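## Task

Take the microphone lying on the table and seat it head-up in the holder of the stand that is empty, with its handle gripped by that holder's jaws. At the end, the second microphone must still sit in its own stand's holder, and both stands must be upright on the table. If the loose microphone drops or slips downward by more than a few centimetres in total after any single pick-up, the task may fail.

## Robot and tools

Robot: two arms, left_arm and right_arm, each with a two-finger gripper. Every number for position and orientation uses the scene frame: origin at table-top height, halfway between the two nominal arm bases, +x pointing out over the table, +z up, and left_arm on the +y side (this is not the left of an image). Calibrated bases: left_arm at (-0.033, +0.251, +0.006) m, right_arm at (+0.008, -0.237, +0.044) m, both turned only slightly about z.

Gripper geometry: the fingers extend along the gripper's own +z axis and move apart along its y axis. end_effector_position is the point midway between the finger pads, roughly 1 cm short of the tips.

The row: every motion command is built from rows of 16 numbers covering both arms, even when only one moves. The first 8 belong to left_arm: x, y, z (metres, absolute target in the scene frame), qw, qx, qy, qz (absolute orientation quaternion, w first), then opening. The next 8 give the same for right_arm. Opening runs from -1 (closed) to +1 (fully open, 0.094 m). To hold an arm still, resend the exact position and quaternion it reported when it last came to rest, plus the opening you want; a 0 opening really is a command to half-close, so copy the present value to leave a gripper alone.

execute_actions(actions, cameras): actions is a list of actions; each action is a list of up to 15 rows, one per 1/30 s control step, and the last row is held for any remaining steps. Each action counts as 0.5 s. An action is rejected for both arms if a target lies more than 0.6 m from that gripper's current position along any of the gripper's axes; a badly formed action, or a first action failing this check, rejects the whole call. An empty actions list returns the full state, scene number and all camera images.

move(target, speed, blend, opening_speed, grip_force, blocking, cameras): drives each gripper in a straight line from its Hand target to the row's pose. target is one 16-number row, or up to 15 rows visited in order within a 10 s budget. speed is the top path speed in m/s (0.002 to 2.9, default 0.25; rotation up to twice that in rad/s), one value or one per target. blend, in metres, lets the path cut corners at intermediate rows; 0 stops at each. opening_speed is how fast the commanded opening changes, per second on the -1..+1 scale, at least 0.2; use it to close gently. grip_force is the per-pad force cap in newtons, 10 to 50, one value or one per arm; it persists, and low values close slowly. blocking=false returns after about 0.5 s while motion continues; a new move then replaces it. Paths do not avoid obstacles or the other arm. The result adds a move: line saying how it ended (done, off_target, moving, held, fault) and any limits (paced means the pose was clipped, held means steps were withheld).

wait(seconds): 0 to 10 s, arms keep their last command; returns early if a running move finishes. stop(): brakes a running move. zoom_image(camera, region): enlarges part of the latest image of cam_high, cam_left_wrist or cam_right_wrist; region is [x0, y0, x1, y1] in pixels from the top-left, no more than 504 wide or high. Images are 896x504. read_manual(section): licence text only. finished_scene(scene): ends scene 1 or 2 for good; the goal must hold with the robot hands-off.

Reading results: each arm reports end_effector_position and end_effector_quat_wxyz, a Hand target (where the arm is actually being sent, which may fall short of your command), Tool commands, grip_measured (finger opening on the command scale; it shows no step at contact and reads a little off on hard or round parts), joint positions, velocities and torques. Reported poses can be off by a few centimetres, especially far out. Gravity and friction can leave the gripper low, short or tilted, so check after each move and correct. The controller limits orientation change to 40 degrees from the measured one per step, so large turns take several actions.

Cameras: cam_high is fixed above and behind the arms; each wrist camera rides on its hand. Calibration is approximate.

Cautions: approach objects slowly, since faster contact strikes harder and aiming past a surface presses harder. Never let the two grippers, housings or wrist cameras meet, and never close one gripper on the other's fingers. Keep paths away from an arm's own base. Do not knock stands over, drop the microphone, or leave anything off the table. Keep objects and other parts off the wrist-camera cables. Avoid long stretched-out holds or pushing against unreachable poses: at 70 °C a MOTOR HOT line appears, at 85 °C the arm folds up and stops taking commands until cooled, and at 100 °C it goes limp. To release, command an opening well above grip_measured.

Each tool is called as name(argument=value, ...), one argument or row to a line, values as JSON.

## Session

execute_actions(
  actions=[],
)

Scene clock: 0.00 s.
left_arm: end_effector_position=(+0.2147, +0.2738, +0.1485) grip_measured=+1.000 end_effector_quat_wxyz=(+0.628, -0.192, +0.754, -0.013) | right_arm: end_effector_position=(+0.2582, -0.2034, +0.1513) grip_measured=+1.000 end_effector_quat_wxyz=(+0.533, +0.124, +0.835, +0.056)
Joint positions: left_arm=[-0.195 0.194 0.081 -0.118 -0.408 -0.363 0.094] | right_arm=[0.473 0.46 0.161 -0.182 0.407 0.456 0.094]
Joint velocities: within noise
Joint torques (N m): no reading
Heat: left arm: 41 °C; right arm: 39 °C.
Hand target: left_arm +0.2150, +0.2737, +0.1530; +0.631, -0.193, +0.751, -0.014 | right_arm +0.2608, -0.2024, +0.1598; +0.542, +0.126, +0.829, +0.061
Tool commands: left_gripper/opening=+1.0 right_gripper/opening=+1.0
camera_calibration:
cam_left_wrist: T_world_to_cam=[[0.28517, -0.921697, 0.262969, 0.151113], [-0.539379, -0.381116, -0.75088, 0.366943], [0.792305, 0.0722884, -0.605827, -0.0111735], [0, 0, 0, 1]] pos_world=[0.163681, 0.279936, 0.229023]
cam_right_wrist: T_world_to_cam=[[-0.145798, -0.966409, -0.211653, -0.128346], [-0.738141, 0.248708, -0.62713, 0.375114], [0.658704, 0.0647959, -0.749607, 0.0416917], [0, 0, 0, 1]] pos_world=[0.230712, -0.22003, 0.239333]

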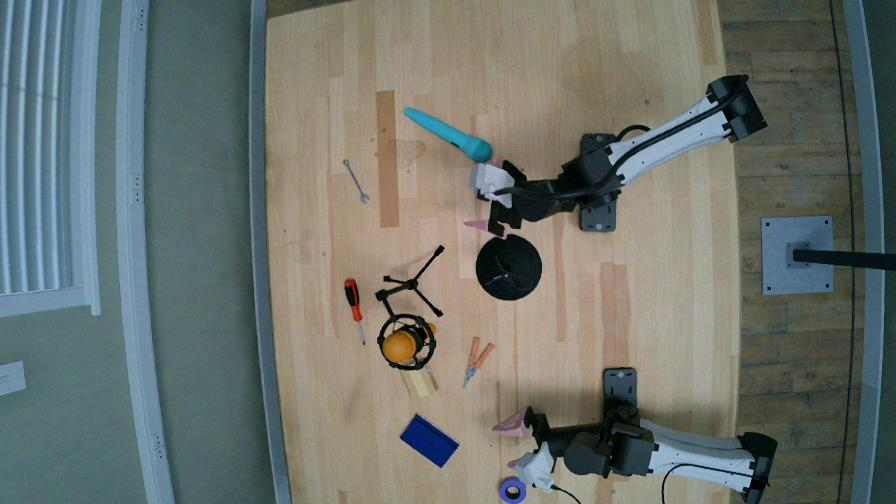

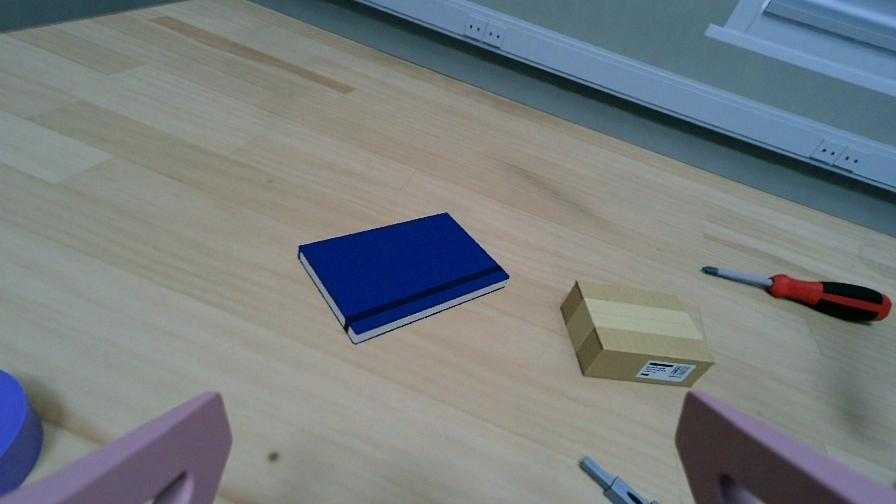

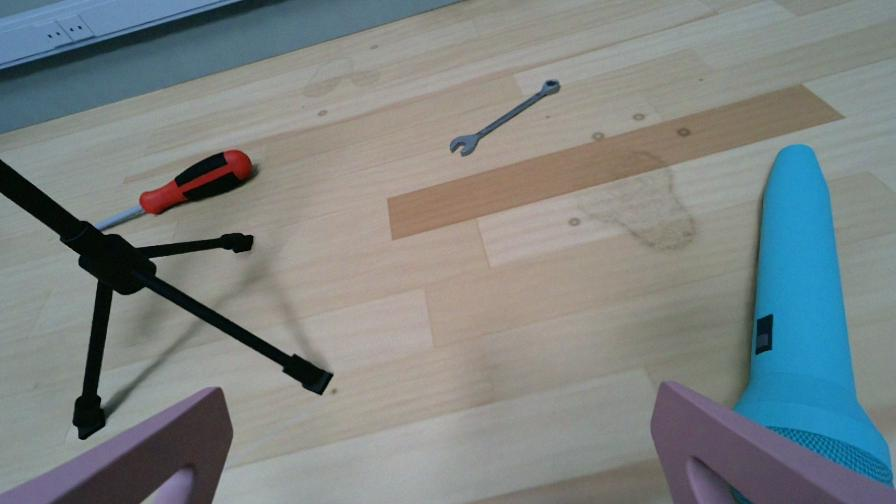

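zoom_image(
  camera="cam_high",
  region=[450, 200, 570, 320],
)

zoom_image(
  camera="cam_high",
  region=[360, 230, 460, 390],
)

zoom_image(
  camera="cam_high",
  region=[390, 90, 530, 210],
)

Scaled by 4.200 from the camera's 896x504 image, which has a finer 1280x720 frame.

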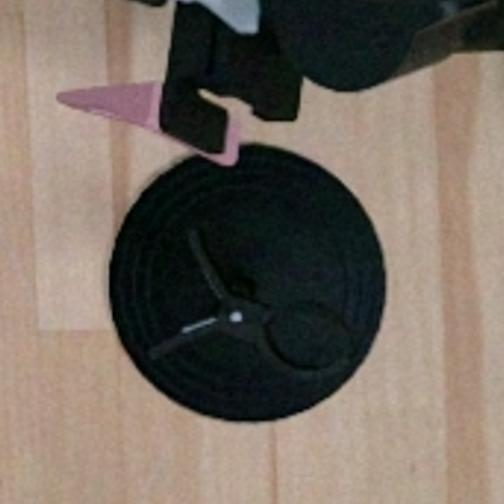

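Scaled by 3.150 from the camera's 896x504 image, which has a finer 1280x720 frame.

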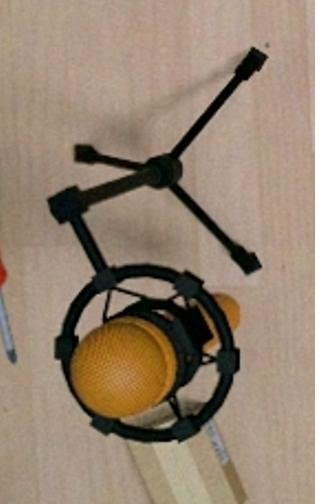

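Scaled by 3.600 from the camera's 896x504 image, which has a finer 1280x720 frame.

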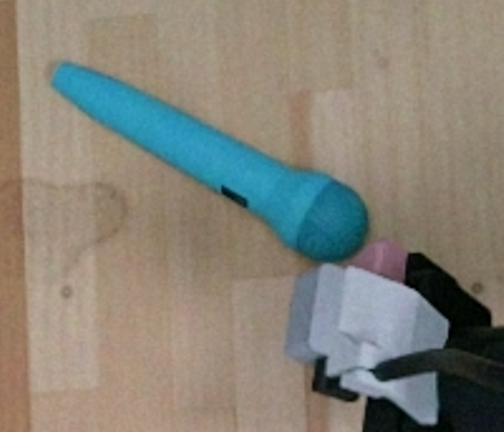

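move(
  target=[
    [0.215, 0.2737, 0.153, 0.631, -0.193, 0.751, -0.014, 1.0, 0.25, -0.17, 0.27, 0.36, 0.15, 0.92, 0.03, 1.0],
    [0.215, 0.2737, 0.153, 0.631, -0.193, 0.751, -0.014, 1.0, 0.235, -0.06, 0.30, 0, 0.1650, 0.9863, 0, 1.0],
  ],
  speed=0.3,
  blend=[0.03,0],
  grip_force=[50,50],
  cameras=["all"],
)

Scene clock: 97.53 s.
left_arm: end_effector_position=(+0.2147, +0.2738, +0.1485) grip_measured=+1.000 end_effector_quat_wxyz=(+0.628, -0.192, +0.754, -0.013) | right_arm: end_effector_position=(+0.2346, -0.0641, +0.2923) grip_measured=+1.000 end_effector_quat_wxyz=(+0.079, +0.161, +0.981, +0.075)
Joint positions: left_arm=[-0.195 0.194 0.081 -0.118 -0.408 -0.363 0.094] | right_arm=[0.724 1.516 1.744 -1.579 0.013 0.984 0.094]
Joint torques (N m): left_arm=[0.06 1.59 10.41 2.08 -0.1 0] | right_arm=[0.51 -4.48 9.16 0.73 -0.03 0.06]
Heat: left arm: 53 °C; right arm: 45 °C.
Hand target: left_arm +0.2150, +0.2737, +0.1529; +0.631, -0.193, +0.751, -0.014 | right_arm +0.2350, -0.0602, +0.2993; +0.081, +0.162, +0.980, +0.087
Off the commanded pose: left_arm 0.005 m, 1 deg | right_arm 0.009 m, 13 deg.
joint sent to its limit (right arm) — joint 4 (wrist pitch), lower limit. The joint targets are off in orientation, not in position.
move: off_target (right_arm)
camera_calibration:
cam_left_wrist: T_world_to_cam=[[0.28517, -0.921697, 0.262969, 0.151113], [-0.539379, -0.381116, -0.75088, 0.366943], [0.792305, 0.0722884, -0.605827, -0.0111735], [0, 0, 0, 1]] pos_world=[0.163681, 0.279936, 0.229023]
cam_right_wrist: T_world_to_cam=[[-0.291188, -0.941988, -0.166939, 0.0552031], [-0.930133, 0.237957, 0.279693, 0.190722], [-0.223743, 0.236719, -0.945464, 0.429199], [0, 0, 0, 1]] pos_world=[0.289502, -0.0949825, 0.361664]

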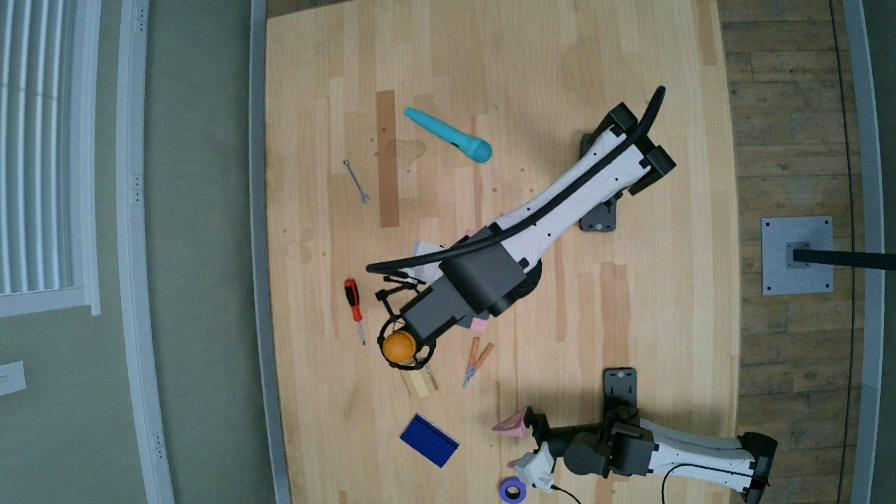

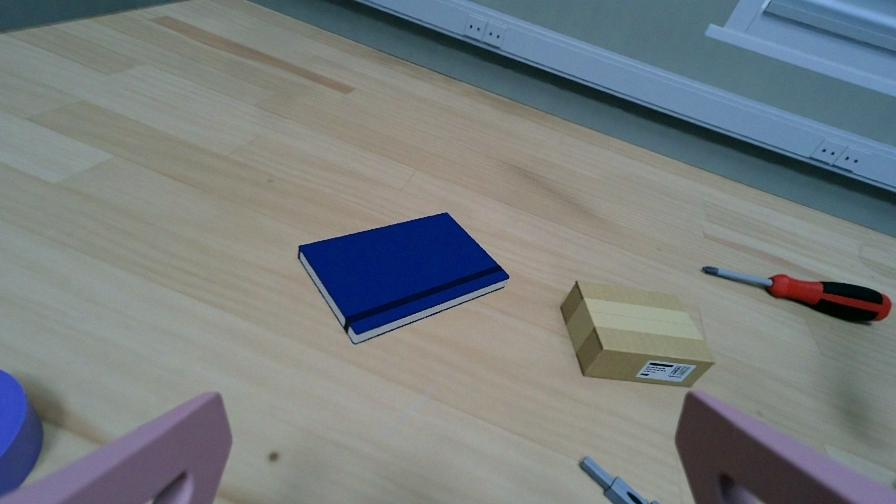

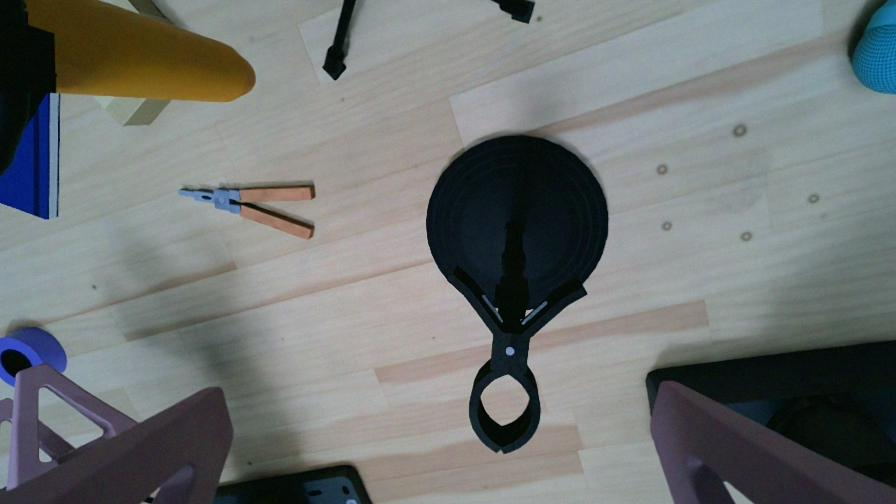

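zoom_image(
  camera="cam_right_wrist",
  region=[400, 120, 640, 470],
)

Scaled by 1.440 from the camera's 896x504 image, which has a finer 1280x720 frame.

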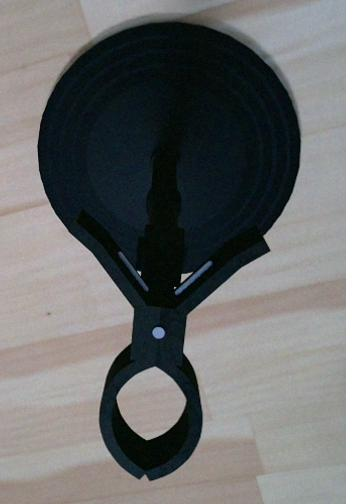

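move(
  target=[
    [0.215, 0.2737, 0.153, 0.631, -0.193, 0.751, -0.014, 1.0, 0.2235, -0.07, 0.245, 0, 0.1822, 0.9833, 0, 0.9],
  ],
  speed=0.15,
  cameras=["cam_right_wrist","cam_high"],
)

Scene clock: 131.50 s.
left_arm: end_effector_position=(+0.2147, +0.2738, +0.1485) grip_measured=+1.000 end_effector_quat_wxyz=(+0.628, -0.192, +0.754, -0.013) | right_arm: end_effector_position=(+0.2262, -0.0699, +0.2462) grip_measured=+0.903 end_effector_quat_wxyz=(+0.018, +0.177, +0.984, +0.012)
Joint positions: left_arm=[-0.195 0.194 0.081 -0.118 -0.408 -0.363 0.094] | right_arm=[0.724 1.58 1.633 -1.581 0.01 1.016 0.089]
Joint torques (N m): left_arm=[0.08 1.73 10.39 2.09 -0.1 0.01] | right_arm=[0.13 -5.49 5.56 0.42 -0.04 0.06]
Heat: left arm: 55 °C; right arm: 45 °C.
Hand target: left_arm +0.2150, +0.2737, +0.1529; +0.631, -0.193, +0.751, -0.014 | right_arm +0.2235, -0.0700, +0.2444; +0.011, +0.182, +0.983, +0.012
Off the commanded pose: left_arm 0.005 m, 1 deg | right_arm 0.003 m, 3 deg.
joint sent to its limit (right arm) — joint 4 (wrist pitch), lower limit. The joint targets still meet the commanded pose.
move: off_target (right_arm)
camera_calibration:
cam_right_wrist: T_world_to_cam=[[-0.335295, -0.941768, -0.0255146, 0.0148414], [-0.87393, 0.3008, 0.381793, 0.163782], [-0.351885, 0.150311, -0.923896, 0.402619], [0, 0, 0, 1]] pos_world=[0.289786, -0.0958068, 0.309826]
Images, in order (width x height): cam_high 896x504, cam_right_wrist 896x504.

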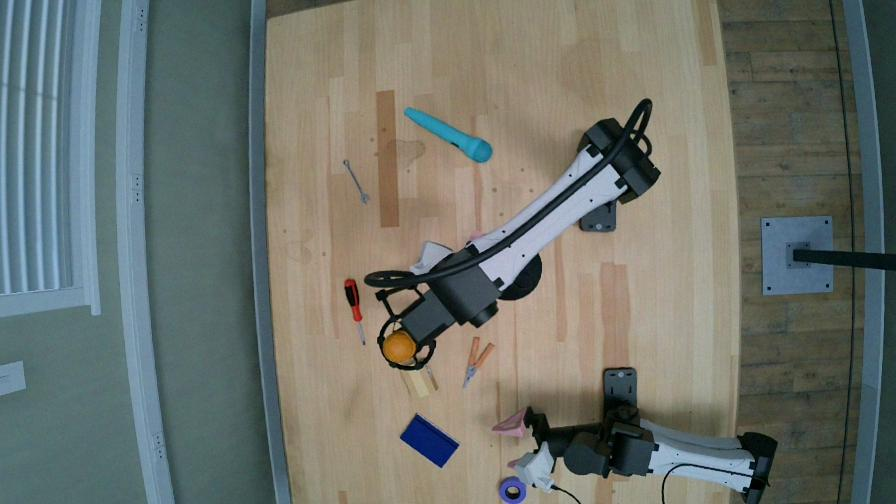

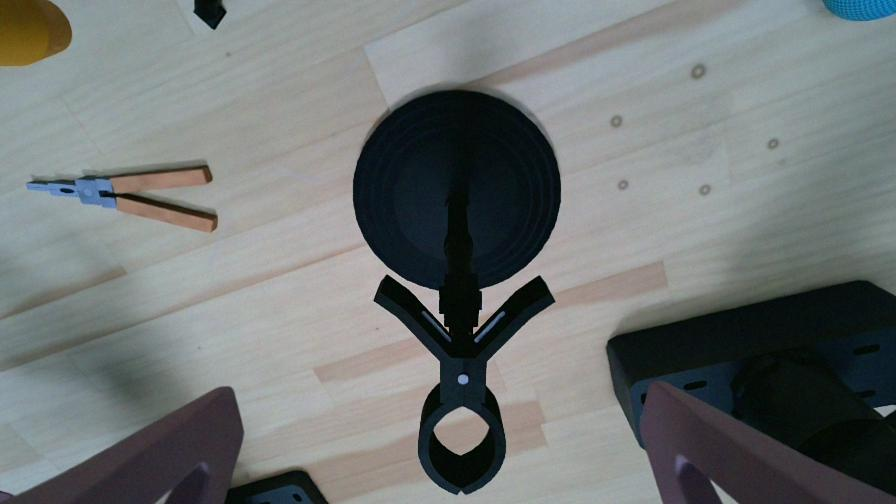

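move(
  target=[
    [0.215, 0.2737, 0.153, 0.631, -0.193, 0.751, -0.014, 1.0, 0.215, -0.0737, 0.19, 0, 0.1822, 0.9833, 0, 0.9],
    [0.215, 0.2737, 0.153, 0.631, -0.193, 0.751, -0.014, 1.0, 0.215, -0.0737, 0.19, 0, 0.1822, 0.9833, 0, -0.3],
  ],
  speed=0.12,
  opening_speed=0.7,
  cameras=["cam_right_wrist"],
)

Scene clock: 143.23 s.
left_arm: end_effector_position=(+0.2147, +0.2738, +0.1485) grip_measured=+1.000 end_effector_quat_wxyz=(+0.628, -0.192, +0.754, -0.013) | right_arm: end_effector_position=(+0.2212, -0.0744, +0.1868) grip_measured=-0.293 end_effector_quat_wxyz=(+0.004, +0.181, +0.983, -0.008)
Joint positions: left_arm=[-0.195 0.194 0.081 -0.118 -0.408 -0.363 0.094] | right_arm=[0.725 1.562 1.376 -1.392 0.016 1.026 0.033]
Joint torques (N m): left_arm=[-0.02 1.65 10.4 2.1 -0.09 0] | right_arm=[0.73 -7.57 5.45 0.31 -0.09 0.06]
Heat: left arm: 55 °C; right arm: 44 °C.
Hand target: left_arm +0.2150, +0.2737, +0.1529; +0.631, -0.193, +0.751, -0.014 | right_arm +0.2151, -0.0737, +0.1900; +0.000, +0.182, +0.983, +0.000
Off the commanded pose: left_arm 0.005 m, 1 deg | right_arm 0.007 m, 1 deg.
move: done
camera_calibration:
cam_right_wrist: T_world_to_cam=[[-0.343076, -0.93911, 0.0192673, 0.000872159], [-0.85743, 0.321481, 0.401826, 0.177604], [-0.383553, 0.121337, -0.915513, 0.350019], [0, 0, 0, 1]] pos_world=[0.286833, -0.0987474, 0.249064]
Images, in order (width x height): cam_right_wrist 896x504.

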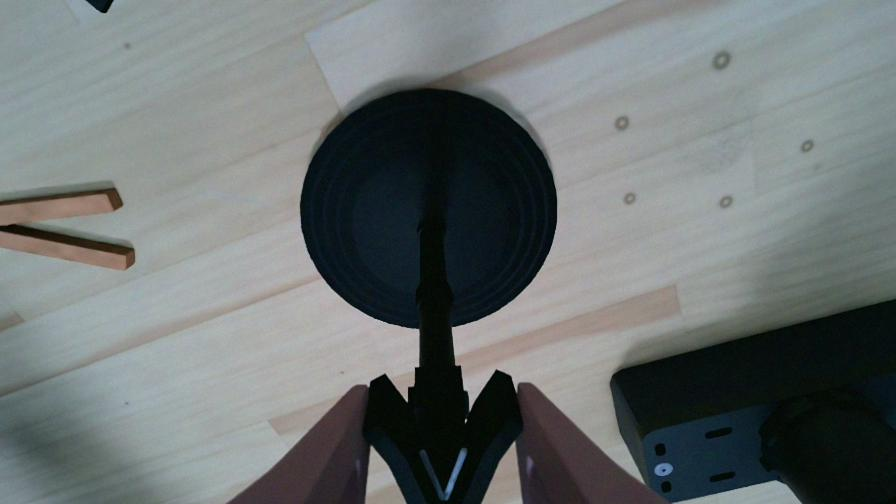

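move(
  target=[
    [0.215, 0.2737, 0.153, 0.631, -0.193, 0.751, -0.014, 1.0, 0.215, -0.0737, 0.19, 0, 0.1822, 0.9833, 0, -0.45],
    [0.215, 0.2737, 0.153, 0.631, -0.193, 0.751, -0.014, 1.0, 0.2348, -0.068, 0.19, 0, -0.1132,0.9936, 0, -0.45],
    [0.215, 0.2737, 0.153, 0.631, -0.193, 0.751, -0.014, 1.0, 0.2451, -0.0614, 0.19, 0, -0.3987,0.9171, 0, -0.45],
  ],
  speed=0.2,
  blend=[0,0.006,0],
  cameras=["cam_right_wrist","cam_high"],
)

Scene clock: 172.60 s.
left_arm: end_effector_position=(+0.2147, +0.2738, +0.1485) grip_measured=+1.000 end_effector_quat_wxyz=(+0.628, -0.192, +0.754, -0.013) | right_arm: end_effector_position=(+0.2348, -0.0754, +0.1871) grip_measured=-0.448 end_effector_quat_wxyz=(-0.022, -0.395, +0.918, -0.023)
Joint positions: left_arm=[-0.195 0.194 0.081 -0.118 -0.408 -0.363 0.094] | right_arm=[0.704 1.645 1.462 -1.441 0.035 -0.17 0.026]
Joint torques (N m): left_arm=[0.13 1.52 10.29 2.07 -0.09 0.02] | right_arm=[-0.12 -5.22 9.16 0.65 -0.3 -0.15]
Heat: left arm: 55 °C; right arm: 42 °C.
Hand target: left_arm +0.2150, +0.2737, +0.1529; +0.631, -0.193, +0.751, -0.014 | right_arm +0.2448, -0.0618, +0.1906; +0.000, -0.399, +0.917, +0.000
Off the commanded pose: left_arm 0.005 m, 1 deg | right_arm 0.018 m, 4 deg.
move: off_target (right_arm)
camera_calibration:
cam_right_wrist: T_world_to_cam=[[0.735888, -0.676471, 0.0292466, -0.230743], [-0.609279, -0.642714, 0.464433, 0.0467138], [-0.295378, -0.35959, -0.885125, 0.292935], [0, 0, 0, 1]] pos_world=[0.284789, -0.020731, 0.244337]
Images, in order (width x height): cam_high 896x504, cam_right_wrist 896x504.

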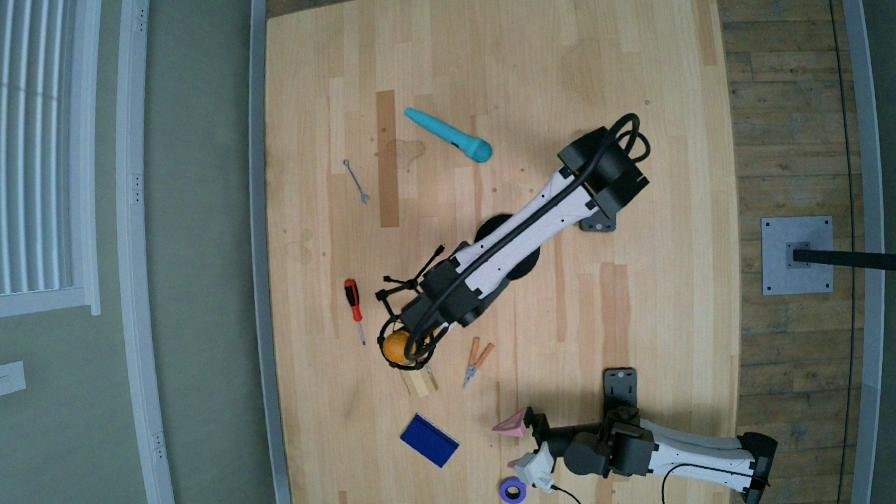

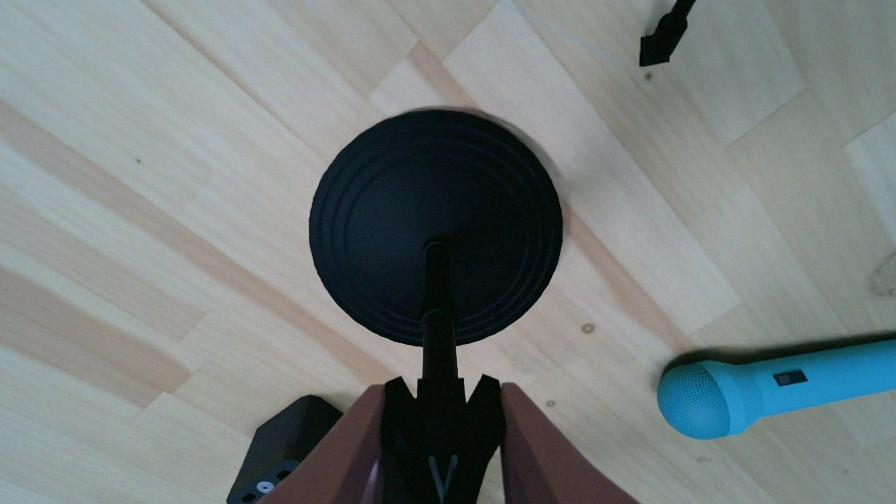

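execute_actions(
  actions=[],
  cameras=["cam_high","cam_right_wrist"],
)

Scene clock: 195.77 s.
left_arm: end_effector_position=(+0.2147, +0.2738, +0.1485) grip_measured=+1.000 end_effector_quat_wxyz=(+0.628, -0.192, +0.754, -0.013) | right_arm: end_effector_position=(+0.2348, -0.0755, +0.1871) grip_measured=-0.448 end_effector_quat_wxyz=(-0.022, -0.395, +0.918, -0.024)
Joint positions: left_arm=[-0.195 0.194 0.081 -0.118 -0.408 -0.363 0.094] | right_arm=[0.704 1.645 1.462 -1.441 0.035 -0.171 0.026]
Joint velocities: left_arm=[within noise] | right_arm=[0.012 0.002 -0.002 0.095 -0.037 -0.051 0.004]
Joint torques (N m): left_arm=[0.1 1.63 10.35 2.08 -0.09 -0.01] | right_arm=[-0.14 -5.24 9.14 0.65 -0.3 -0.14]
Heat: left arm: 56 °C; right arm: 44 °C.
Hand target: left_arm +0.2150, +0.2737, +0.1529; +0.631, -0.193, +0.751, -0.014 | right_arm +0.2448, -0.0618, +0.1906; +0.000, -0.399, +0.917, +0.000
Tool commands: left_gripper/opening=+1.0 right_gripper/opening=-0.45
Off the commanded pose: left_arm 0.005 m, 1 deg | right_arm 0.018 m, 4 deg.
camera_calibration:
cam_right_wrist: T_world_to_cam=[[0.736425, -0.675875, 0.0295351, -0.230956], [-0.608817, -0.643058, 0.464563, 0.046543], [-0.294993, -0.360097, -0.885048, 0.292796], [0, 0, 0, 1]] pos_world=[0.284791, -0.0207326, 0.244338]
Images, in order (width x height): cam_high 896x504, cam_right_wrist 896x504.

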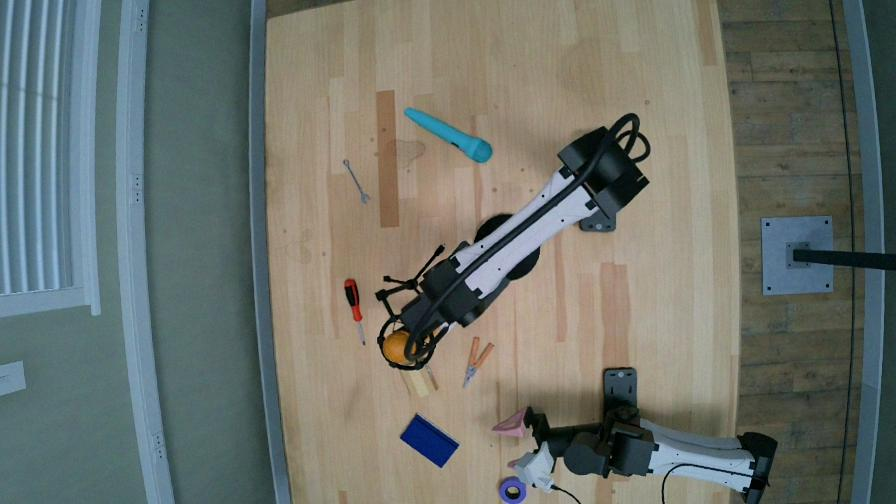

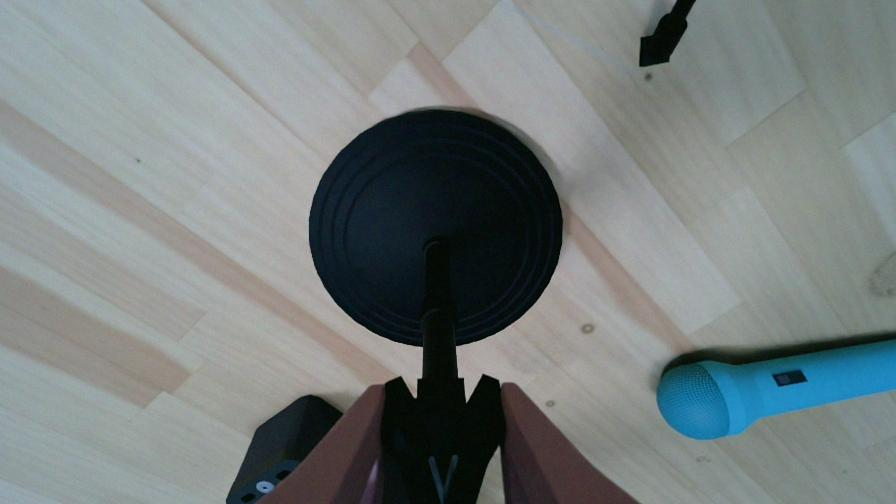

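move(
  target=[
    [0.215, 0.2737, 0.153, 0.631, -0.193, 0.751, -0.014, 1.0, 0.2534, -0.0581, 0.19, 0, -0.6494, 0.7604, 0, -0.45],
    [0.215, 0.2737, 0.153, 0.631, -0.193, 0.751, -0.014, 1.0, 0.2612, -0.0568, 0.19, 0, -0.8434, 0.5373, 0, -0.45],
  ],
  speed=0.2,
  blend=0.005,
  cameras=["cam_right_wrist","cam_high"],
)

Scene clock: 202.13 s.
left_arm: end_effector_position=(+0.2147, +0.2738, +0.1485) grip_measured=+1.000 end_effector_quat_wxyz=(+0.628, -0.192, +0.754, -0.013) | right_arm: end_effector_position=(+0.2591, -0.0666, +0.1881) grip_measured=-0.448 end_effector_quat_wxyz=(+0.016, +0.839, -0.543, +0.018)
Joint positions: left_arm=[-0.195 0.194 0.081 -0.118 -0.408 -0.363 0.094] | right_arm=[0.685 1.706 1.534 -1.415 0.045 -1.37 0.026]
Joint velocities: left_arm=[within noise] | right_arm=[-0.012 -0.007 -0.007 0.007 -0.066 0.007 0.006]
Joint torques (N m): left_arm=[0.06 1.57 10.35 2.09 -0.09 -0.02] | right_arm=[-0.1 -5.75 8.68 0.4 -0.43 -0.22]
Heat: left arm: 56 °C; right arm: 44 °C.
Hand target: left_arm +0.2150, +0.2737, +0.1529; +0.631, -0.193, +0.751, -0.014 | right_arm +0.2611, -0.0570, +0.1902; +0.000, +0.843, -0.537, +0.001
Off the commanded pose: left_arm 0.005 m, 1 deg | right_arm 0.010 m, 3 deg.
move: off_target (right_arm)
camera_calibration:
cam_right_wrist: T_world_to_cam=[[0.906565, 0.422054, -0.00320468, -0.207693], [0.377553, -0.807537, 0.453142, -0.197813], [0.188662, -0.412013, -0.891433, 0.176496], [0, 0, 0, 1]] pos_world=[0.229674, 0.000634798, 0.246306]
Images, in order (width x height): cam_high 896x504, cam_right_wrist 896x504.

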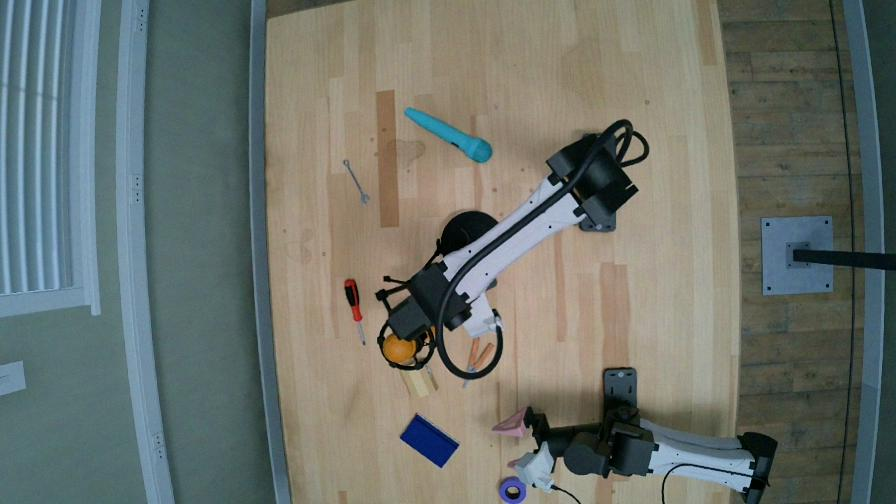

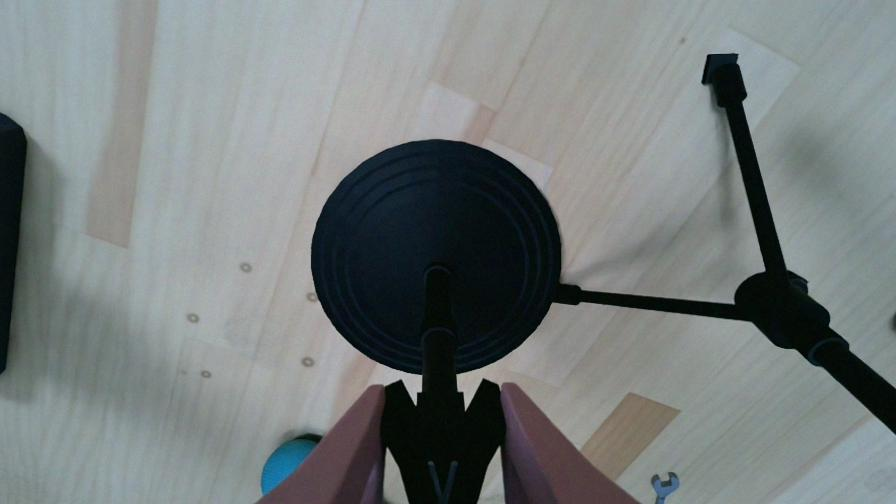

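move(
  target=[
    [0.215, 0.2737, 0.153, 0.631, -0.193, 0.751, -0.014, 1.0, 0.2612, -0.0568, 0.19, 0, -0.8434, 0.5373, 0, 0.9],
    [0.215, 0.2737, 0.153, 0.631, -0.193, 0.751, -0.014, 1.0, 0.2612, -0.0568, 0.32, 0, -0.8434, 0.5373, 0, 0.9],
  ],
  speed=0.25,
  opening_speed=1.5,
  cameras=["cam_right_wrist","cam_high"],
)

Scene clock: 236.53 s.
left_arm: end_effector_position=(+0.2147, +0.2738, +0.1485) grip_measured=+1.000 end_effector_quat_wxyz=(+0.628, -0.192, +0.754, -0.013) | right_arm: end_effector_position=(+0.2621, -0.0581, +0.3140) grip_measured=+0.897 end_effector_quat_wxyz=(-0.134, +0.832, -0.535, +0.061)
Joint positions: left_arm=[-0.195 0.194 0.081 -0.118 -0.408 -0.363 0.094] | right_arm=[0.685 1.58 1.882 -1.578 0.015 -1.379 0.089]
Joint torques (N m): left_arm=[0.01 1.59 10.33 2.09 -0.1 0.01] | right_arm=[-0.05 -5.42 7.91 0.82 -0.17 -0.11]
Heat: left arm: 57 °C; right arm: 44 °C.
Hand target: left_arm +0.2150, +0.2737, +0.1529; +0.631, -0.193, +0.751, -0.014 | right_arm +0.2611, -0.0568, +0.3193; -0.142, +0.834, -0.531, +0.058
Off the commanded pose: left_arm 0.005 m, 1 deg | right_arm 0.006 m, 17 deg.
joint sent to its limit (right arm) — joint 4 (wrist pitch), lower limit. The joint targets are off in orientation, not in position.
move: off_target (right_arm)
camera_calibration:
cam_right_wrist: T_world_to_cam=[[0.866505, 0.404105, 0.293033, -0.297146], [0.292246, -0.886609, 0.358492, -0.201609], [0.404674, -0.224997, -0.886349, 0.244273], [0, 0, 0, 1]] pos_world=[0.217547, -0.0037095, 0.37586]
Images, in order (width x height): cam_high 896x504, cam_right_wrist 896x504.

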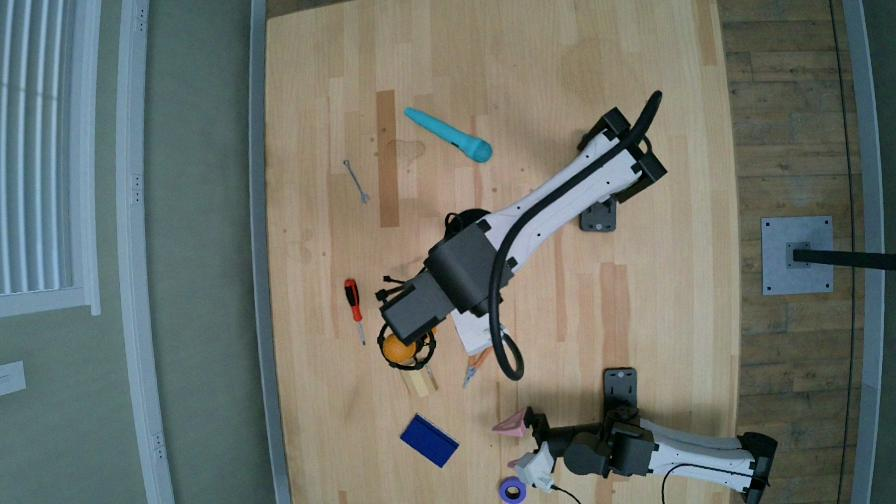

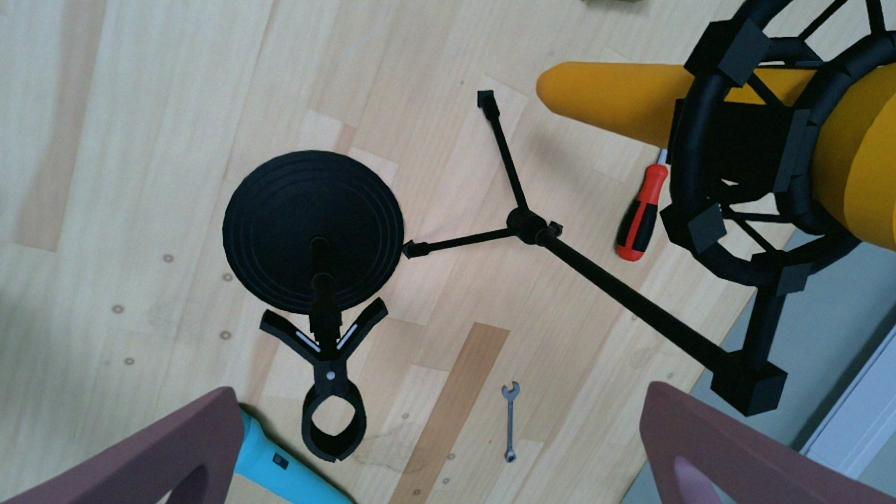

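move(
  target=[
    [0.215, 0.2737, 0.153, 0.631, -0.193, 0.751, -0.014, 1.0, 0.24, -0.17, 0.28, 0, -0.342, 0.9397, 0, 0.9],
    [0.215, 0.2737, 0.153, 0.631, -0.193, 0.751, -0.014, 1.0, 0.29, -0.32, 0.2, 0, 0.284, 0.959, 0, 0.9],
  ],
  speed=0.35,
  blend=0.03,
  cameras=["cam_right_wrist","cam_high"],
)

Scene clock: 267.83 s.
left_arm: end_effector_position=(+0.2147, +0.2738, +0.1485) grip_measured=+1.000 end_effector_quat_wxyz=(+0.628, -0.192, +0.754, -0.013) | right_arm: end_effector_position=(+0.2884, -0.3200, +0.2023) grip_measured=+0.897 end_effector_quat_wxyz=(-0.002, +0.278, +0.961, -0.005)
Joint positions: left_arm=[-0.195 0.194 0.081 -0.118 -0.408 -0.363 0.094] | right_arm=[-0.219 1.658 1.538 -1.456 0.01 0.281 0.089]
Joint torques (N m): left_arm=[0.01 1.57 10.35 2.09 -0.09 0] | right_arm=[-0.21 -6.38 5.49 0.52 -0.07 0.07]
Heat: left arm: 57 °C; right arm: 44 °C.
Hand target: left_arm +0.2150, +0.2737, +0.1529; +0.631, -0.193, +0.751, -0.014 | right_arm +0.2899, -0.3200, +0.2000; +0.000, +0.284, +0.959, +0.000
Off the commanded pose: left_arm 0.005 m, 1 deg | right_arm 0.003 m, 1 deg.
move: done
camera_calibration:
cam_right_wrist: T_world_to_cam=[[-0.522346, -0.852591, 0.0155925, -0.12687], [-0.77335, 0.481344, 0.412599, 0.332617], [-0.359284, 0.203461, -0.910779, 0.438121], [0, 0, 0, 1]] pos_world=[0.348369, -0.357412, 0.263772]
Images, in order (width x height): cam_high 896x504, cam_right_wrist 896x504.

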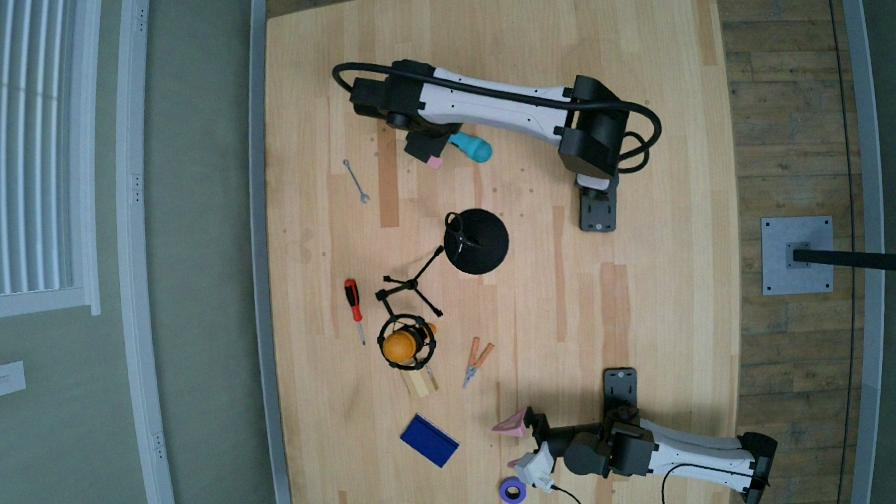

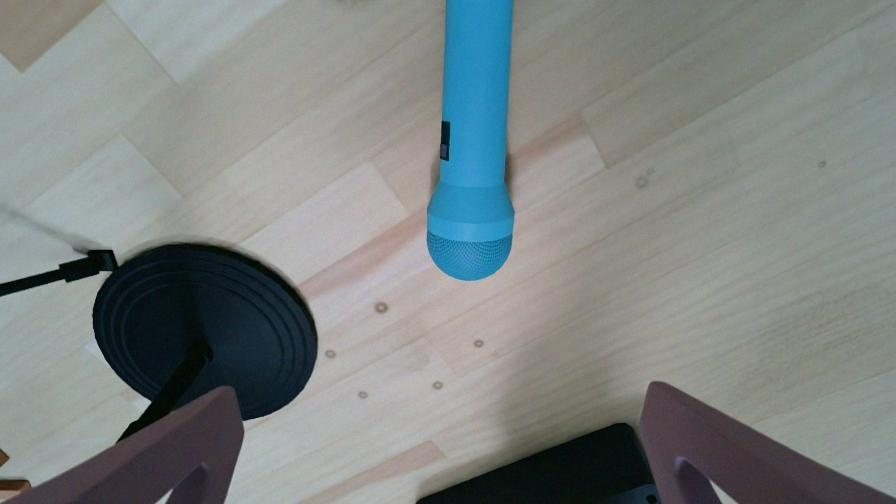

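zoom_image(
  camera="cam_high",
  region=[360, 180, 540, 380],
)

zoom_image(
  camera="cam_right_wrist",
  region=[0, 200, 340, 440],
)

Scaled by 2.520 from the camera's 896x504 image, which has a finer 1280x720 frame.

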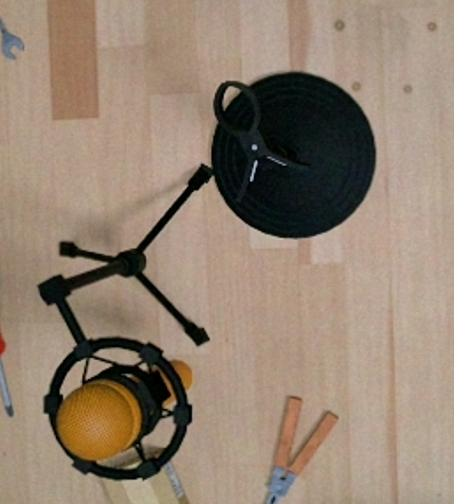

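Scaled by 1.482 from the camera's 896x504 image, which has a finer 1280x720 frame.

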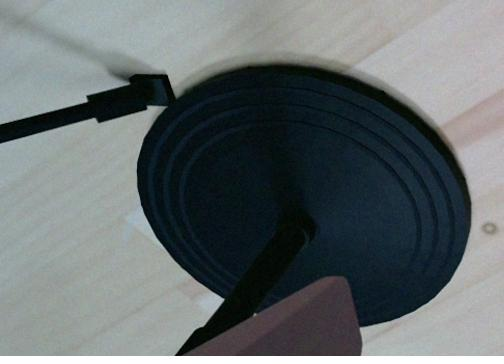

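move(
  target=[0.215, 0.2737, 0.153, 0.631, -0.193, 0.751, -0.014, 1.0, 0.295, -0.347, 0.09, 0, 0.284, 0.959, 0, 0.9],
  speed=0.25,
  cameras=["cam_right_wrist"],
)

Scene clock: 338.63 s.
left_arm: end_effector_position=(+0.2147, +0.2738, +0.1485) grip_measured=+1.000 end_effector_quat_wxyz=(+0.628, -0.192, +0.754, -0.013) | right_arm: end_effector_position=(+0.2930, -0.3460, +0.0907) grip_measured=+0.897 end_effector_quat_wxyz=(-0.007, +0.284, +0.959, -0.004)
Joint positions: left_arm=[-0.195 0.194 0.081 -0.118 -0.408 -0.363 0.094] | right_arm=[-0.297 1.755 1.2 -1.029 0.009 0.216 0.089]
Joint torques (N m): left_arm=[0.05 1.58 10.39 2.09 -0.11 -0.01] | right_arm=[-0.39 -7.39 5.49 0.52 -0.07 -0.09]
Heat: left arm: 58 °C; right arm: 43 °C.
Hand target: left_arm +0.2150, +0.2737, +0.1529; +0.631, -0.193, +0.751, -0.014 | right_arm +0.2950, -0.3470, +0.0901; +0.000, +0.284, +0.959, +0.000
Off the commanded pose: left_arm 0.005 m, 1 deg | right_arm 0.002 m, 1 deg.
move: done
camera_calibration:
cam_right_wrist: T_world_to_cam=[[-0.533255, -0.845789, 0.0167529, -0.13944], [-0.763587, 0.489763, 0.420794, 0.39401], [-0.364107, 0.211598, -0.907002, 0.347233], [0, 0, 0, 1]] pos_world=[0.352934, -0.384382, 0.151481]
Images, in order (width x height): cam_right_wrist 896x504.

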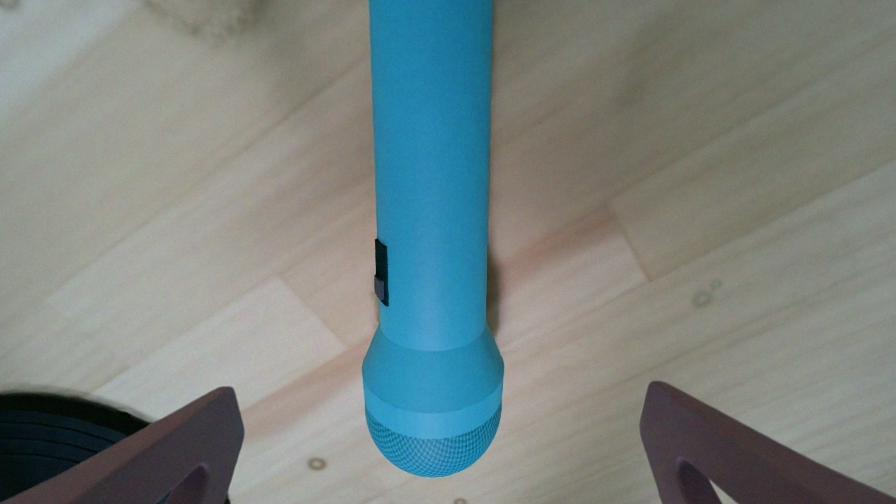

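move(
  target=[
    [0.215, 0.2737, 0.153, 0.631, -0.193, 0.751, -0.014, 1.0, 0.298, -0.3455, 0.021, 0, 0.284, 0.959, 0, 0.9],
    [0.215, 0.2737, 0.153, 0.631, -0.193, 0.751, -0.014, 1.0, 0.298, -0.3455, 0.021, 0, 0.284, 0.959, 0, -0.6],
  ],
  speed=0.2,
  opening_speed=0.9,
  cameras=["cam_right_wrist"],
)

Scene clock: 347.90 s.
left_arm: end_effector_position=(+0.2147, +0.2738, +0.1485) grip_measured=+1.000 end_effector_quat_wxyz=(+0.628, -0.192, +0.754, -0.013) | right_arm: end_effector_position=(+0.2946, -0.3465, +0.0217) grip_measured=-0.251 end_effector_quat_wxyz=(-0.008, +0.284, +0.959, -0.004)
Joint positions: left_arm=[-0.195 0.194 0.081 -0.118 -0.408 -0.363 0.094] | right_arm=[-0.297 1.878 1.054 -0.761 0.009 0.216 0.035]
Joint torques (N m): left_arm=[0.17 1.54 10.32 2.1 -0.08 -0.01] | right_arm=[0.34 -7.64 4.93 0.53 -0.06 -0.01]
Heat: left arm: 58 °C; right arm: 44 °C.
Hand target: left_arm +0.2150, +0.2737, +0.1529; +0.631, -0.193, +0.751, -0.014 | right_arm +0.2979, -0.3454, +0.0210; +0.000, +0.284, +0.959, +0.000
Off the commanded pose: left_arm 0.005 m, 1 deg | right_arm 0.004 m, 1 deg.
move: done
camera_calibration:
cam_right_wrist: T_world_to_cam=[[-0.53325, -0.845793, 0.0166634, -0.137879], [-0.763053, 0.489402, 0.422179, 0.42423], [-0.365231, 0.212412, -0.906359, 0.285963], [0, 0, 0, 1]] pos_world=[0.354629, -0.384978, 0.0823819]
Images, in order (width x height): cam_right_wrist 896x504.

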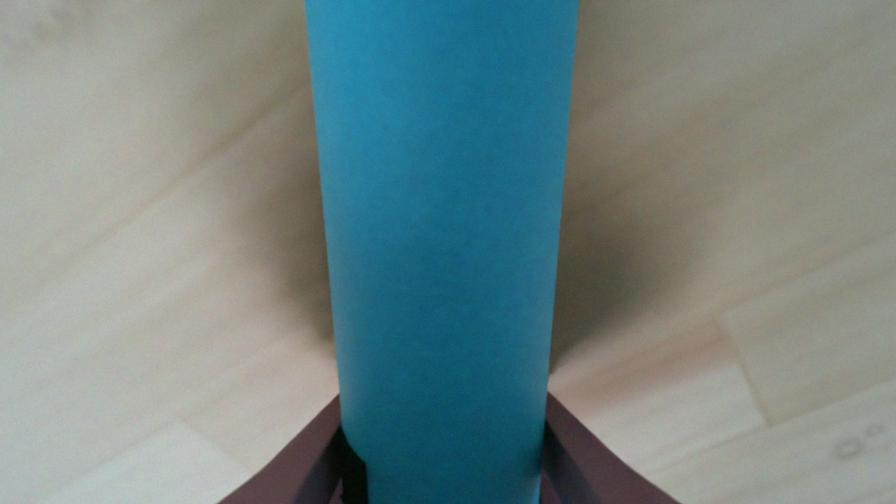

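move(
  target=[
    [0.215, 0.2737, 0.153, 0.631, -0.193, 0.751, -0.014, 1.0, 0.295, -0.346, 0.1, 0, 0.284, 0.959, 0, -0.6],
    [0.215, 0.2737, 0.153, 0.631, -0.193, 0.751, -0.014, 1.0, 0.28, -0.345, 0.11, 0, 0.6157, 0.788, 0, -0.6],
    [0.215, 0.2737, 0.153, 0.631, -0.193, 0.751, -0.014, 1.0, 0.27, -0.345, 0.1, 0, 0.866, 0.5, 0, -0.6],
    [0.215, 0.2737, 0.153, 0.631, -0.193, 0.751, -0.014, 1.0, 0.27, -0.345, 0.04, 0, 0.866, 0.5, 0, -0.6],
  ],
  speed=[0.2, 0.6, 0.6, 0.15],
  blend=[0.02, 0.02, 0.02, 0],
  cameras=["cam_right_wrist", "cam_high"],
)

Scene clock: 357.87 s.
left_arm: end_effector_position=(+0.2147, +0.2738, +0.1485) grip_measured=+1.000 end_effector_quat_wxyz=(+0.628, -0.192, +0.754, -0.013) | right_arm: end_effector_position=(+0.2686, -0.3431, +0.0405) grip_measured=-0.251 end_effector_quat_wxyz=(-0.007, +0.863, +0.504, -0.001)
Joint positions: left_arm=[-0.195 0.194 0.081 -0.118 -0.408 -0.363 0.094] | right_arm=[-0.329 1.749 0.975 -0.808 -0.007 1.692 0.035]
Joint torques (N m): left_arm=[0.02 1.68 10.36 2.09 -0.1 -0.01] | right_arm=[0.17 -6.6 5.09 0.44 0.11 0.08]
Heat: left arm: 59 °C; right arm: 45 °C.
Hand target: left_arm +0.2150, +0.2737, +0.1529; +0.631, -0.193, +0.751, -0.014 | right_arm +0.2700, -0.3451, +0.0400; +0.000, +0.866, +0.500, +0.000
Off the commanded pose: left_arm 0.005 m, 1 deg | right_arm 0.002 m, 1 deg.
move: done
camera_calibration:
cam_right_wrist: T_world_to_cam=[[-0.877734, 0.478855, 0.016757, 0.397907], [0.441618, 0.794921, 0.416022, 0.176322], [0.185894, 0.372557, -0.9092, 0.199843], [0, 0, 0, 1]] pos_world=[0.23424, -0.405155, 0.101676]
Images, in order (width x height): cam_high 896x504, cam_right_wrist 896x504.

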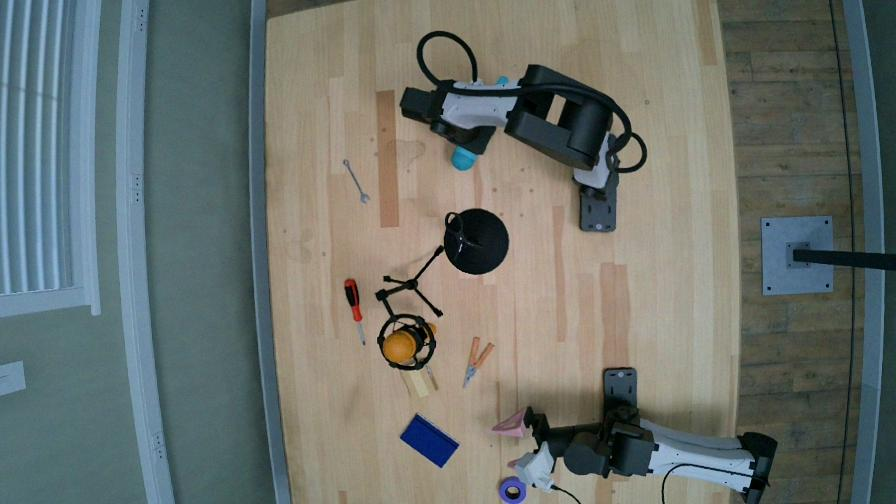

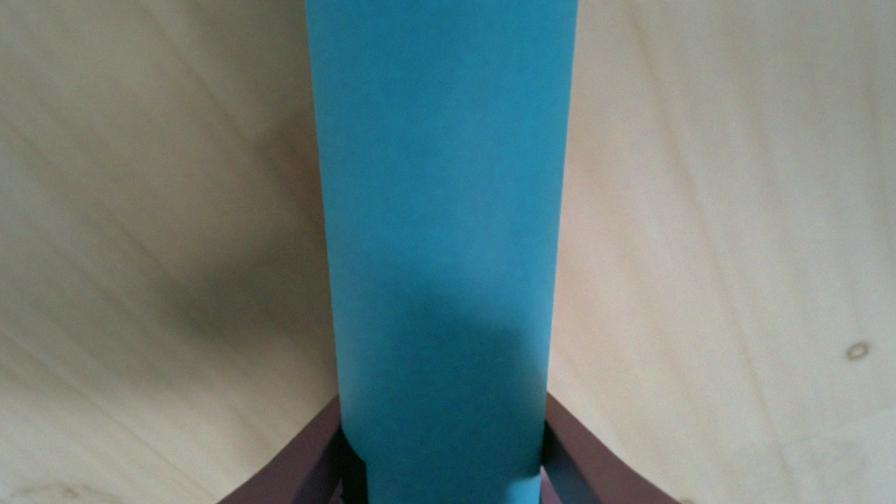

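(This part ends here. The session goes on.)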